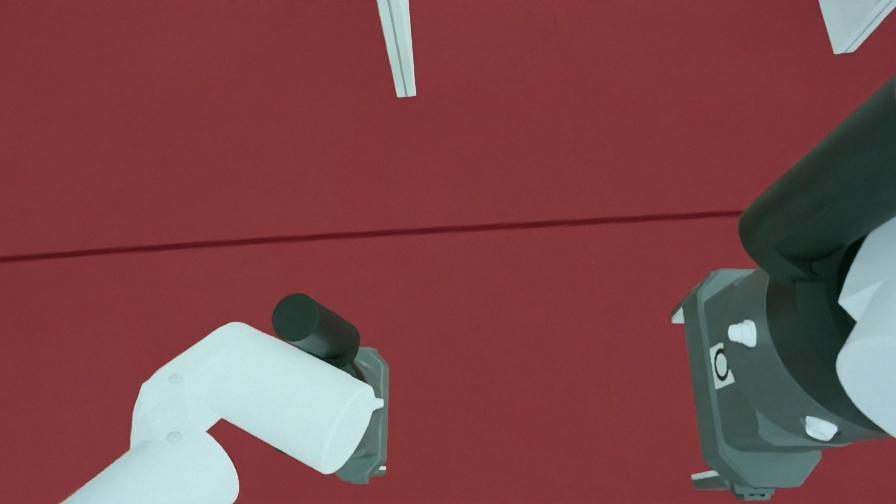

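Call:
move --joints '{"left_shoulder_pitch_rad":-0.828,"left_shoulder_roll_rad":0.30,"left_shoulder_yaw_rad":-0.30,"left_elbow_rad":-1.608,"left_forearm_roll_rad":0.2,"left_wrist_pitch_rad":1.271,"left_hand_roll_rad":0.4}' --cameras '[]'

Call:
move --target '{"side":"left","x":0.382,"y":0.13,"z":0.42,"quat_wxyz":[0.998,-0.06246,0.0006,-0.010]}' --cameras '["head_camera"]'

Scene clock: 354.77 s.
Joint torques (N m): left_arm=[-8.05 -0.99 3.06 -9.36 0.12 -0.95 -0.24] | right_arm=[-9.44 -5.67 -5.75 -7.91 -0.04 -0.07 0.06]
External joint torques (N m): left_arm=[1.09 -1.26 1.37 -0.27 0.02 -0.4 -0.23] | right_arm=[-1.3 -0.29 -1.09 -0.88 -0.04 0.07 0.06]
Motor temperatures (°C): left_arm=[31 29 32 38 35 34 38] | right_arm=[35 31 32 33 37 38 34]
Wrist force (N): left_arm=[-1.4 -0.7 -7.9] | right_arm=[-0.4 0.9 -4.6]
Wrist torque (N m): left_arm=[-0.01 -0.05 0.15] | right_arm=[-0.17 0.04 -0.06]
Wrist force, peak (N): left_arm=[0.0 -0.8 -8.9] | right_arm=[0.2 0.8 -5.1]
move: done
base_odometry: x=-0.115 y=+1.268 heading=-0.019
lidar_m: 0.92 1.55 2.04 4.34 1.57 1.07 1.01 1.06 1.37 3.13 1.35 1.16
base_status: not commanded
joint_positions: torso_squat_rad=+0.850 torso_shift_rad=+0.200 torso_pitch_rad=+0.850 torso_yaw_rad=+0.000 left_shoulder_pitch_rad=-0.828 left_shoulder_roll_rad=+0.300 left_shoulder_yaw_rad=-0.300 left_elbow_rad=-1.608 left_forearm_roll_rad=+0.200 left_wrist_pitch_rad=+1.271 left_hand_roll_rad=+0.400 left_gripper_m=+0.099 right_shoulder_pitch_rad=-0.867 right_shoulder_roll_rad=-0.694 right_shoulder_yaw_rad=+0.330 right_elbow_rad=-2.198 right_forearm_roll_rad=-0.694 right_wrist_pitch_rad=+1.852 right_hand_roll_rad=-0.915 right_gripper_m=+0.099 head_pan_rad=+0.000 head_tilt_rad=+0.450
joint_status: all done
wheel_motors_off: 0
motor_effort: left_wheel=+6(6) right_wheel=-4(6)
chest: x=+0.0963 y=+0.0001 z=+0.9375 quat_wxyz=(+0.911, +0.000, +0.412, +0.000) (m; base frame)
left_hand: x=+0.4396 y=+0.0882 z=+0.4447 quat_wxyz=(+0.990, -0.073, -0.094, -0.074) (m; base frame)
right_hand: x=+0.3800 y=-0.1400 z=+0.5867 quat_wxyz=(+0.998, +0.062, +0.025, -0.001) (m; base frame)
pictures: none
No camera images: "cameras" was empty.

Scene clock: 355.43 s.
Joint torques (N m): left_arm=[-7.21 0.36 3.03 -8.78 0.28 -0.66 0.1] | right_arm=[-9.3 -5.29 -5.72 -7.76 0.01 -0.01 -0.04]
External joint torques (N m): left_arm=[0 -0.96 1.31 -0.23 0.05 -0.47 0.11] | right_arm=[-1.16 0.09 -1.07 -0.73 0.01 0.13 -0.03]
Motor temperatures (°C): left_arm=[31 29 32 38 35 34 38] | right_arm=[35 31 32 33 37 38 34]
Wrist force (N): left_arm=[-1.0 -0.2 -7.8] | right_arm=[-0.1 0.9 -4.7]
Wrist torque (N m): left_arm=[-0.03 -0.04 0.10] | right_arm=[-0.15 0.09 -0.08]
Wrist force, peak (N): left_arm=[-1.6 0.9 -8.8] | right_arm=[-0.1 0.9 -4.9]
move: done
base_odometry: x=-0.115 y=+1.268 heading=-0.019
lidar_m: 0.93 1.55 2.04 4.35 1.56 1.09 1.01 1.05 1.37 3.13 1.35 1.16
base_status: not commanded
joint_positions: torso_squat_rad=+0.850 torso_shift_rad=+0.200 torso_pitch_rad=+0.850 torso_yaw_rad=+0.000 left_shoulder_pitch_rad=-0.738 left_shoulder_roll_rad=+0.326 left_shoulder_yaw_rad=-0.246 left_elbow_rad=-1.606 left_forearm_roll_rad=+0.280 left_wrist_pitch_rad=+1.366 left_hand_roll_rad=+0.445 left_gripper_m=+0.099 right_shoulder_pitch_rad=-0.867 right_shoulder_roll_rad=-0.694 right_shoulder_yaw_rad=+0.330 right_elbow_rad=-2.198 right_forearm_roll_rad=-0.694 right_wrist_pitch_rad=+1.852 right_hand_roll_rad=-0.915 right_gripper_m=+0.099 head_pan_rad=+0.000 head_tilt_rad=+0.450
joint_status: all done
wheel_motors_off: 0
motor_effort: left_wheel=+5(6) right_wheel=-4(5)
chest: x=+0.0963 y=+0.0001 z=+0.9375 quat_wxyz=(+0.911, +0.000, +0.412, +0.000) (m; base frame)
left_hand: x=+0.3820 y=+0.1300 z=+0.4199 quat_wxyz=(+0.998, -0.062, +0.001, -0.010) (m; base frame)
left_hand_status: reached (checked arc, planned for 0.3 s): 0 mm and 0.0 deg off.
right_hand: x=+0.3800 y=-0.1400 z=+0.5867 quat_wxyz=(+0.998, +0.062, +0.025, -0.001) (m; base frame)
pictures: head_camera
camera_calibration:
head_camera: T_world_to_cam=[[-0.0189381, -0.999501, -0.0252613, 0.0306617], [-0.946477, 0.0260645, -0.321716, 0.637544], [0.322214, 0.0178166, -0.946499, 0.857624], [0, 0, 0, 1]] pos_world=[0.327663, -0.00125081, 1.01762]

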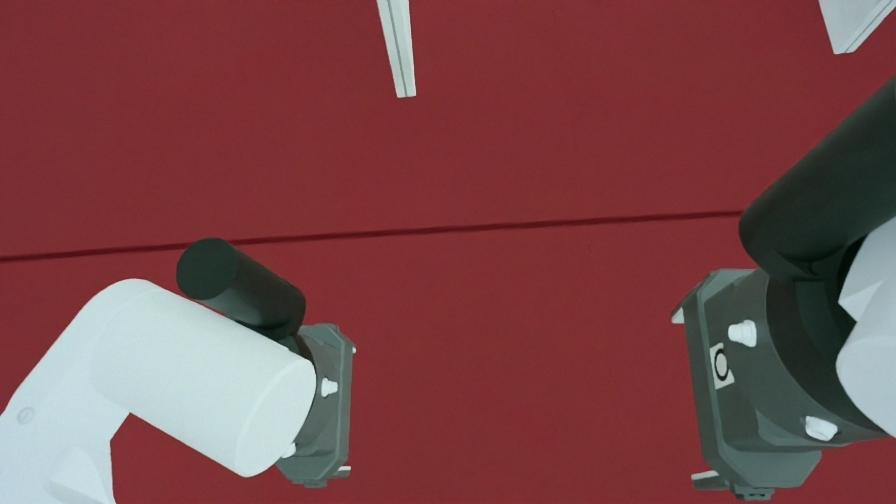

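Call:
move --target '{"side":"left","x":0.395,"y":0.118,"z":0.515,"quat_wxyz":[0.998,-0.06246,0.0006,-0.010]}' --cameras '["head_camera"]'

Scene clock: 358.57 s.
Joint torques (N m): left_arm=[-7.22 0.95 3.25 -8.57 0.24 -0.64 0.01] | right_arm=[-8.77 -5.34 -5.71 -7.8 -0.14 -0.05 -0.05]
External joint torques (N m): left_arm=[0.89 -0.38 1.17 0.26 0.01 -0.43 0.01] | right_arm=[-0.63 0.04 -1.06 -0.76 -0.14 0.09 -0.05]
Motor temperatures (°C): left_arm=[31 29 32 38 35 34 38] | right_arm=[35 31 32 33 36 38 34]
Wrist force (N): left_arm=[-0.3 -0.2 -7.8] | right_arm=[-0.5 0.6 -4.9]
Wrist torque (N m): left_arm=[-0.09 0.03 0.09] | right_arm=[-0.14 0.04 -0.09]
Wrist force, peak (N): left_arm=[-1.4 0.3 -9.1] | right_arm=[-0.4 0.2 -5.3]
move: done
base_odometry: x=-0.115 y=+1.268 heading=-0.019
lidar_m: 0.93 1.56 2.03 4.36 1.57 1.08 1.01 1.05 1.36 3.12 1.34 1.16
base_status: not commanded
joint_positions: torso_squat_rad=+0.850 torso_shift_rad=+0.200 torso_pitch_rad=+0.850 torso_yaw_rad=+0.000 left_shoulder_pitch_rad=-0.778 left_shoulder_roll_rad=+0.353 left_shoulder_yaw_rad=-0.231 left_elbow_rad=-1.943 left_forearm_roll_rad=+0.316 left_wrist_pitch_rad=+1.721 left_hand_roll_rad=+0.546 left_gripper_m=+0.099 right_shoulder_pitch_rad=-0.867 right_shoulder_roll_rad=-0.694 right_shoulder_yaw_rad=+0.330 right_elbow_rad=-2.198 right_forearm_roll_rad=-0.694 right_wrist_pitch_rad=+1.852 right_hand_roll_rad=-0.915 right_gripper_m=+0.099 head_pan_rad=+0.000 head_tilt_rad=+0.450
joint_status: all done
wheel_motors_off: 0
motor_effort: left_wheel=+4(5) right_wheel=-4(6)
chest: x=+0.0963 y=+0.0001 z=+0.9375 quat_wxyz=(+0.911, +0.000, +0.412, +0.000) (m; base frame)
left_hand: x=+0.3951 y=+0.1179 z=+0.5146 quat_wxyz=(+0.998, -0.062, +0.000, -0.010) (m; base frame)
left_hand_status: reached (checked arc, planned for 0.7 s): 0 mm and 0.0 deg off.
right_hand: x=+0.3800 y=-0.1400 z=+0.5867 quat_wxyz=(+0.998, +0.062, +0.025, -0.001) (m; base frame)
pictures: head_camera
camera_calibration:
head_camera: T_world_to_cam=[[-0.0189381, -0.999501, -0.0252613, 0.0306598], [-0.946477, 0.0260645, -0.321716, 0.63745], [0.322214, 0.0178166, -0.946499, 0.857656], [0, 0, 0, 1]] pos_world=[0.327563, -0.00125081, 1.01762]

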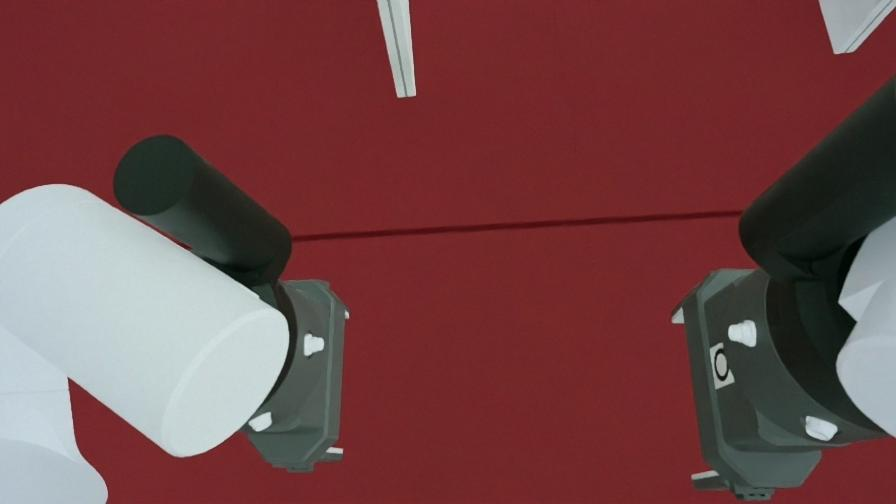

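Call:
move --target '{"side":"left","x":0.395,"y":0.1175,"z":0.515,"quat_wxyz":[0.99804,-0.06246,0.0003,-0.005]}' --cameras '[]'

Call:
move --target '{"side":"left","x":0.390,"y":0.1175,"z":0.47,"quat_wxyz":[0.99804,-0.06246,0.0003,-0.005]}' --cameras '[]'

Call:
move --target '{"side":"left","x":0.385,"y":0.1175,"z":0.425,"quat_wxyz":[0.99804,-0.06246,0.0003,-0.005]}' --cameras '[]'

Call:
move --target '{"side":"left","x":0.382,"y":0.1175,"z":0.38,"quat_wxyz":[0.99804,-0.06246,0.0003,-0.005]}' --cameras '[]'

Call:
move --target '{"side":"left","x":0.380,"y":0.1175,"z":0.34,"quat_wxyz":[0.99804,-0.06246,0.0003,-0.005]}' --cameras '[]'

Call:
move --target '{"side":"left","x":0.380,"y":0.1175,"z":0.30,"quat_wxyz":[0.99804,-0.06246,0.0003,-0.005]}' --cameras '[]'

Call:
move --target '{"side":"left","x":0.380,"y":0.1175,"z":0.275,"quat_wxyz":[0.99804,-0.06246,0.0003,-0.005]}' --cameras '["head_camera"]'

Scene clock: 364.17 s.
Joint torques (N m): left_arm=[-7.41 0.49 2.89 -8.77 0.22 -0.53 -0.07] | right_arm=[-8.91 -5.59 -5.6 -7.75 -0.07 -0.11 -0.08]
External joint torques (N m): left_arm=[0.71 -0.84 0.81 0.07 -0.01 -0.32 -0.06] | right_arm=[-0.77 -0.21 -0.94 -0.71 -0.07 0.03 -0.07]
Motor temperatures (°C): left_arm=[31 28 32 38 35 34 38] | right_arm=[35 31 32 33 36 37 34]
Wrist force (N): left_arm=[-0.6 -0.3 -7.7] | right_arm=[-0.4 0.5 -4.2]
Wrist torque (N m): left_arm=[-0.05 -0.02 0.09] | right_arm=[-0.12 0.03 -0.07]
Wrist force, peak (N): left_arm=[-0.1 1.0 -8.7] | right_arm=[-0.9 0.8 -5.0]
move: done
base_odometry: x=-0.115 y=+1.268 heading=-0.019
lidar_m: 0.93 1.57 2.03 4.36 1.55 1.07 1.02 1.05 1.36 3.14 1.34 1.16
base_status: not commanded
joint_positions: torso_squat_rad=+0.850 torso_shift_rad=+0.200 torso_pitch_rad=+0.850 torso_yaw_rad=+0.000 left_shoulder_pitch_rad=-0.778 left_shoulder_roll_rad=+0.353 left_shoulder_yaw_rad=-0.231 left_elbow_rad=-1.944 left_forearm_roll_rad=+0.316 left_wrist_pitch_rad=+1.721 left_hand_roll_rad=+0.546 left_gripper_m=+0.099 right_shoulder_pitch_rad=-0.867 right_shoulder_roll_rad=-0.694 right_shoulder_yaw_rad=+0.330 right_elbow_rad=-2.198 right_forearm_roll_rad=-0.694 right_wrist_pitch_rad=+1.852 right_hand_roll_rad=-0.915 right_gripper_m=+0.099 head_pan_rad=+0.000 head_tilt_rad=+0.450
joint_status: all done
wheel_motors_off: 0
motor_effort: left_wheel=+4(4) right_wheel=-4(6)
chest: x=+0.0963 y=+0.0001 z=+0.9375 quat_wxyz=(+0.911, +0.000, +0.412, +0.000) (m; base frame)
left_hand: x=+0.3952 y=+0.1179 z=+0.5146 quat_wxyz=(+0.998, -0.062, +0.000, -0.010) (m; base frame)
left_hand_status: reached (checked arc, planned for 0.0 s): 1 mm and 0.6 deg off.
right_hand: x=+0.3800 y=-0.1400 z=+0.5867 quat_wxyz=(+0.998, +0.062, +0.025, -0.001) (m; base frame)
pictures: none
No camera images: "cameras" was empty.

Scene clock: 364.97 s.
Joint torques (N m): left_arm=[-7.08 0.13 2.37 -8.89 0.16 -0.29 -0.29] | right_arm=[-8.97 -5.48 -5.54 -7.74 -0.04 0.02 0]
External joint torques (N m): left_arm=[0.61 -0.93 0.54 -0.02 -0.08 -0.09 -0.29] | right_arm=[-0.84 -0.1 -0.89 -0.71 -0.03 0.16 0]
Motor temperatures (°C): left_arm=[31 28 32 38 35 34 38] | right_arm=[35 31 32 33 36 37 34]
Wrist force (N): left_arm=[-0.3 -0.2 -7.6] | right_arm=[-0.2 0.8 -4.2]
Wrist torque (N m): left_arm=[-0.08 0.05 0.11] | right_arm=[-0.14 0.05 -0.05]
Wrist force, peak (N): left_arm=[-1.3 -0.7 -9.4] | right_arm=[-0.4 0.8 -4.9]
move: done
base_odometry: x=-0.115 y=+1.268 heading=-0.019
lidar_m: 0.93 1.57 2.04 4.35 1.56 1.08 1.01 1.05 1.37 3.13 1.36 1.16
base_status: not commanded
joint_positions: torso_squat_rad=+0.850 torso_shift_rad=+0.200 torso_pitch_rad=+0.850 torso_yaw_rad=+0.000 left_shoulder_pitch_rad=-0.753 left_shoulder_roll_rad=+0.334 left_shoulder_yaw_rad=-0.250 left_elbow_rad=-1.797 left_forearm_roll_rad=+0.284 left_wrist_pitch_rad=+1.558 left_hand_roll_rad=+0.518 left_gripper_m=+0.099 right_shoulder_pitch_rad=-0.867 right_shoulder_roll_rad=-0.694 right_shoulder_yaw_rad=+0.330 right_elbow_rad=-2.198 right_forearm_roll_rad=-0.694 right_wrist_pitch_rad=+1.852 right_hand_roll_rad=-0.915 right_gripper_m=+0.099 head_pan_rad=+0.000 head_tilt_rad=+0.450
joint_status: all done
wheel_motors_off: 0
motor_effort: left_wheel=+5(5) right_wheel=-4(6)
chest: x=+0.0963 y=+0.0001 z=+0.9375 quat_wxyz=(+0.911, +0.000, +0.412, +0.000) (m; base frame)
left_hand: x=+0.3897 y=+0.1177 z=+0.4706 quat_wxyz=(+0.998, -0.062, +0.000, -0.005) (m; base frame)
left_hand_status: reached (checked arc, planned for 0.4 s): 1 mm and 0.0 deg off.
right_hand: x=+0.3800 y=-0.1400 z=+0.5867 quat_wxyz=(+0.998, +0.062, +0.025, -0.001) (m; base frame)
pictures: none
No camera images: "cameras" was empty.

Scene clock: 365.80 s.
Joint torques (N m): left_arm=[-7.54 -0.17 1.78 -8.72 0.08 -0.28 -0.1] | right_arm=[-8.92 -5.43 -5.5 -7.71 -0.03 -0.08 -0.15]
External joint torques (N m): left_arm=[0.01 -0.99 0.2 -0.09 -0.16 -0.08 -0.1] | right_arm=[-0.78 -0.05 -0.84 -0.68 -0.03 0.06 -0.15]
Motor temperatures (°C): left_arm=[31 28 32 38 35 34 38] | right_arm=[35 31 32 33 36 37 34]
Wrist force (N): left_arm=[-0.2 -1.1 -8.2] | right_arm=[-0.3 1.0 -4.4]
Wrist torque (N m): left_arm=[-0.01 0.06 0.05] | right_arm=[-0.17 0.05 -0.10]
Wrist force, peak (N): left_arm=[-1.0 -0.6 -8.9] | right_arm=[-0.1 0.7 -5.1]
move: done
base_odometry: x=-0.115 y=+1.268 heading=-0.019
lidar_m: 0.93 1.56 2.04 4.35 1.57 1.07 1.01 1.05 1.37 3.13 1.34 1.16
base_status: not commanded
joint_positions: torso_squat_rad=+0.850 torso_shift_rad=+0.200 torso_pitch_rad=+0.850 torso_yaw_rad=+0.000 left_shoulder_pitch_rad=-0.758 left_shoulder_roll_rad=+0.310 left_shoulder_yaw_rad=-0.263 left_elbow_rad=-1.611 left_forearm_roll_rad=+0.264 left_wrist_pitch_rad=+1.387 left_hand_roll_rad=+0.480 left_gripper_m=+0.099 right_shoulder_pitch_rad=-0.867 right_shoulder_roll_rad=-0.694 right_shoulder_yaw_rad=+0.330 right_elbow_rad=-2.198 right_forearm_roll_rad=-0.694 right_wrist_pitch_rad=+1.852 right_hand_roll_rad=-0.915 right_gripper_m=+0.099 head_pan_rad=+0.000 head_tilt_rad=+0.450
joint_status: all done
wheel_motors_off: 0
motor_effort: left_wheel=+3(5) right_wheel=-4(7)
chest: x=+0.0963 y=+0.0001 z=+0.9375 quat_wxyz=(+0.911, +0.000, +0.412, +0.000) (m; base frame)
left_hand: x=+0.3850 y=+0.1176 z=+0.4250 quat_wxyz=(+0.998, -0.062, +0.000, -0.005) (m; base frame)
left_hand_status: reached (checked arc, planned for 0.5 s): 0 mm and 0.0 deg off.
right_hand: x=+0.3800 y=-0.1400 z=+0.5867 quat_wxyz=(+0.998, +0.062, +0.025, -0.001) (m; base frame)
pictures: none
No camera images: "cameras" was empty.

Scene clock: 366.67 s.
Joint torques (N m): left_arm=[-7.54 -0.55 1.84 -7.9 0.11 -0.3 -0.16] | right_arm=[-8.63 -5.23 -5.87 -7.59 -0.06 -0.12 -0.04]
External joint torques (N m): left_arm=[0.22 -1.16 0.52 0.19 -0.12 -0.11 -0.16] | right_arm=[-0.5 0.15 -1.22 -0.55 -0.06 0.02 -0.04]
Motor temperatures (°C): left_arm=[31 28 32 38 35 34 38] | right_arm=[35 31 32 33 36 37 34]
Wrist force (N): left_arm=[-0.4 -0.2 -7.8] | right_arm=[-0.2 0.8 -4.5]
Wrist torque (N m): left_arm=[-0.10 0.04 0.06] | right_arm=[-0.12 0.05 -0.07]
Wrist force, peak (N): left_arm=[-0.8 0.0 -8.7] | right_arm=[-0.2 0.5 -5.2]
move: done
base_odometry: x=-0.115 y=+1.268 heading=-0.019
lidar_m: 0.92 1.56 2.04 4.36 1.56 1.07 1.00 1.05 1.38 3.13 1.34 1.16
base_status: not commanded
joint_positions: torso_squat_rad=+0.850 torso_shift_rad=+0.200 torso_pitch_rad=+0.850 torso_yaw_rad=+0.000 left_shoulder_pitch_rad=-0.798 left_shoulder_roll_rad=+0.279 left_shoulder_yaw_rad=-0.266 left_elbow_rad=-1.384 left_forearm_roll_rad=+0.255 left_wrist_pitch_rad=+1.211 left_hand_roll_rad=+0.438 left_gripper_m=+0.099 right_shoulder_pitch_rad=-0.867 right_shoulder_roll_rad=-0.694 right_shoulder_yaw_rad=+0.330 right_elbow_rad=-2.198 right_forearm_roll_rad=-0.694 right_wrist_pitch_rad=+1.852 right_hand_roll_rad=-0.915 right_gripper_m=+0.099 head_pan_rad=+0.000 head_tilt_rad=+0.450
joint_status: all done
wheel_motors_off: 0
motor_effort: left_wheel=+4(5) right_wheel=-5(6)
chest: x=+0.0963 y=+0.0001 z=+0.9375 quat_wxyz=(+0.911, +0.000, +0.412, +0.000) (m; base frame)
left_hand: x=+0.3820 y=+0.1175 z=+0.3801 quat_wxyz=(+0.998, -0.062, +0.000, -0.005) (m; base frame)
left_hand_status: reached (checked arc, planned for 0.5 s): 0 mm and 0.0 deg off.
right_hand: x=+0.3800 y=-0.1400 z=+0.5867 quat_wxyz=(+0.998, +0.062, +0.025, -0.001) (m; base frame)
pictures: none
No camera images: "cameras" was empty.

Scene clock: 367.73 s.
Joint torques (N m): left_arm=[-7.46 -0.63 2.3 -6.89 0.19 -0.19 -0.13] | right_arm=[-9.16 -5.35 -5.66 -7.84 -0.02 -0.18 -0.01]
External joint torques (N m): left_arm=[0.79 -1.05 1.25 0.41 -0.02 0 -0.13] | right_arm=[-1.02 0.03 -1.01 -0.81 -0.02 -0.04 -0.01]
Motor temperatures (°C): left_arm=[31 28 32 38 35 34 38] | right_arm=[35 31 32 33 36 37 34]
Wrist force (N): left_arm=[-0.1 0.5 -7.9] | right_arm=[-0.5 0.5 -4.1]
Wrist torque (N m): left_arm=[-0.19 0.06 0.09] | right_arm=[-0.12 0.01 -0.06]
Wrist force, peak (N): left_arm=[-0.5 -0.2 -9.0] | right_arm=[-0.2 0.8 -4.8]
move: done
base_odometry: x=-0.115 y=+1.268 heading=-0.019
lidar_m: 0.92 1.56 2.04 4.35 1.56 1.07 1.01 1.04 1.36 3.13 1.35 1.15
base_status: not commanded
joint_positions: torso_squat_rad=+0.850 torso_shift_rad=+0.200 torso_pitch_rad=+0.850 torso_yaw_rad=+0.000 left_shoulder_pitch_rad=-0.867 left_shoulder_roll_rad=+0.244 left_shoulder_yaw_rad=-0.259 left_elbow_rad=-1.129 left_forearm_roll_rad=+0.260 left_wrist_pitch_rad=+1.036 left_hand_roll_rad=+0.392 left_gripper_m=+0.099 right_shoulder_pitch_rad=-0.867 right_shoulder_roll_rad=-0.694 right_shoulder_yaw_rad=+0.330 right_elbow_rad=-2.198 right_forearm_roll_rad=-0.694 right_wrist_pitch_rad=+1.852 right_hand_roll_rad=-0.915 right_gripper_m=+0.099 head_pan_rad=+0.000 head_tilt_rad=+0.450
joint_status: all done
wheel_motors_off: 0
motor_effort: left_wheel=+4(6) right_wheel=-5(6)
chest: x=+0.0963 y=+0.0001 z=+0.9375 quat_wxyz=(+0.911, +0.000, +0.412, +0.000) (m; base frame)
left_hand: x=+0.3800 y=+0.1175 z=+0.3402 quat_wxyz=(+0.998, -0.062, +0.000, -0.005) (m; base frame)
left_hand_status: reached (checked arc, planned for 0.6 s): 0 mm and 0.0 deg off.
right_hand: x=+0.3800 y=-0.1400 z=+0.5867 quat_wxyz=(+0.998, +0.062, +0.025, -0.001) (m; base frame)
pictures: none
No camera images: "cameras" was empty.

Scene clock: 368.77 s.
Joint torques (N m): left_arm=[-8.22 -0.5 2.33 -5.09 0.3 -0.18 -0.14] | right_arm=[-8.98 -5.64 -5.62 -7.62 -0.16 -0.07 -0.1]
External joint torques (N m): left_arm=[1.17 -0.79 1.63 0.81 0.12 -0.01 -0.14] | right_arm=[-0.84 -0.26 -0.97 -0.59 -0.16 0.07 -0.1]
Motor temperatures (°C): left_arm=[31 28 32 38 35 34 38] | right_arm=[35 31 32 33 36 37 34]
Wrist force (N): left_arm=[-0.4 -0.5 -7.7] | right_arm=[-0.5 0.9 -4.3]
Wrist torque (N m): left_arm=[-0.05 0.00 0.09] | right_arm=[-0.15 0.05 -0.08]
Wrist force, peak (N): left_arm=[-0.7 -0.6 -9.0] | right_arm=[0.1 1.1 -5.0]
move: done
base_odometry: x=-0.115 y=+1.268 heading=-0.019
lidar_m: 0.93 1.57 2.03 4.35 1.55 1.07 1.00 1.04 1.36 3.13 1.35 1.15
base_status: not commanded
joint_positions: torso_squat_rad=+0.850 torso_shift_rad=+0.200 torso_pitch_rad=+0.850 torso_yaw_rad=+0.000 left_shoulder_pitch_rad=-1.008 left_shoulder_roll_rad=+0.196 left_shoulder_yaw_rad=-0.235 left_elbow_rad=-0.746 left_forearm_roll_rad=+0.293 left_wrist_pitch_rad=+0.808 left_hand_roll_rad=+0.315 left_gripper_m=+0.099 right_shoulder_pitch_rad=-0.867 right_shoulder_roll_rad=-0.694 right_shoulder_yaw_rad=+0.330 right_elbow_rad=-2.198 right_forearm_roll_rad=-0.694 right_wrist_pitch_rad=+1.852 right_hand_roll_rad=-0.915 right_gripper_m=+0.099 head_pan_rad=+0.000 head_tilt_rad=+0.450
joint_status: all done
wheel_motors_off: 0
motor_effort: left_wheel=+4(6) right_wheel=-3(6)
chest: x=+0.0963 y=+0.0001 z=+0.9375 quat_wxyz=(+0.911, +0.000, +0.412, +0.000) (m; base frame)
left_hand: x=+0.3801 y=+0.1174 z=+0.3002 quat_wxyz=(+0.998, -0.062, +0.000, -0.005) (m; base frame)
left_hand_status: reached (checked arc, planned for 0.7 s): 0 mm and 0.0 deg off.
right_hand: x=+0.3800 y=-0.1400 z=+0.5867 quat_wxyz=(+0.998, +0.062, +0.025, -0.001) (m; base frame)
pictures: none
No camera images: "cameras" was empty.

Scene clock: 369.90 s.
Joint torques (N m): left_arm=[-8.99 -0.71 1.95 -3.05 0.26 -0.11 -0.16] | right_arm=[-8.78 -5.72 -5.81 -7.7 0 -0.03 0]
External joint torques (N m): left_arm=[1.65 -0.91 1.7 0.85 0.15 0.11 -0.15] | right_arm=[-0.64 -0.34 -1.15 -0.66 0 0.11 0]
Motor temperatures (°C): left_arm=[31 28 32 38 35 34 38] | right_arm=[35 31 32 33 36 37 34]
Wrist force (N): left_arm=[-1.1 -0.1 -7.4] | right_arm=[-0.2 0.7 -4.1]
Wrist torque (N m): left_arm=[-0.08 -0.02 0.12] | right_arm=[-0.12 0.05 -0.05]
Wrist force, peak (N): left_arm=[-1.0 0.4 -8.4] | right_arm=[-0.3 1.1 -5.1]
move: short
base_odometry: x=-0.115 y=+1.268 heading=-0.019
lidar_m: 0.93 1.57 2.03 4.34 1.56 1.08 1.01 1.05 1.36 3.13 1.35 1.16
base_status: not commanded
joint_positions: torso_squat_rad=+0.850 torso_shift_rad=+0.200 torso_pitch_rad=+0.850 torso_yaw_rad=+0.000 left_shoulder_pitch_rad=-1.199 left_shoulder_roll_rad=+0.138 left_shoulder_yaw_rad=-0.177 left_elbow_rad=-0.267 left_forearm_roll_rad=+0.365 left_wrist_pitch_rad=+0.498 left_hand_roll_rad=+0.182 left_gripper_m=+0.099 right_shoulder_pitch_rad=-0.867 right_shoulder_roll_rad=-0.694 right_shoulder_yaw_rad=+0.330 right_elbow_rad=-2.198 right_forearm_roll_rad=-0.694 right_wrist_pitch_rad=+1.852 right_hand_roll_rad=-0.915 right_gripper_m=+0.099 head_pan_rad=+0.000 head_tilt_rad=+0.450
joint_status: all done
wheel_motors_off: 0
motor_effort: left_wheel=+4(7) right_wheel=-3(6)
chest: x=+0.0963 y=+0.0001 z=+0.9375 quat_wxyz=(+0.911, +0.000, +0.412, +0.000) (m; base frame)
left_hand: x=+0.3797 y=+0.1176 z=+0.2763 quat_wxyz=(+0.998, -0.064, -0.020, -0.004) (m; base frame)
left_hand_status: short (checked arc, as near as the solve gets, planned for 0.8 s): 1 mm and 2.4 deg off. The place is met; only the turn is off.
right_hand: x=+0.3800 y=-0.1400 z=+0.5867 quat_wxyz=(+0.998, +0.062, +0.025, -0.001) (m; base frame)
pictures: head_camera
camera_calibration:
head_camera: T_world_to_cam=[[-0.0189381, -0.999501, -0.0252613, 0.0306617], [-0.946477, 0.0260645, -0.321716, 0.637544], [0.322214, 0.0178166, -0.946499, 0.857624], [0, 0, 0, 1]] pos_world=[0.327663, -0.00125081, 1.01762]

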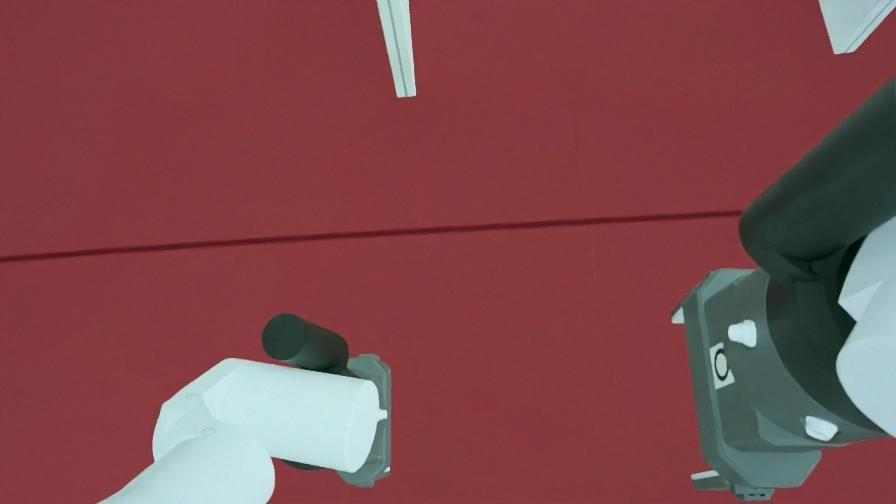

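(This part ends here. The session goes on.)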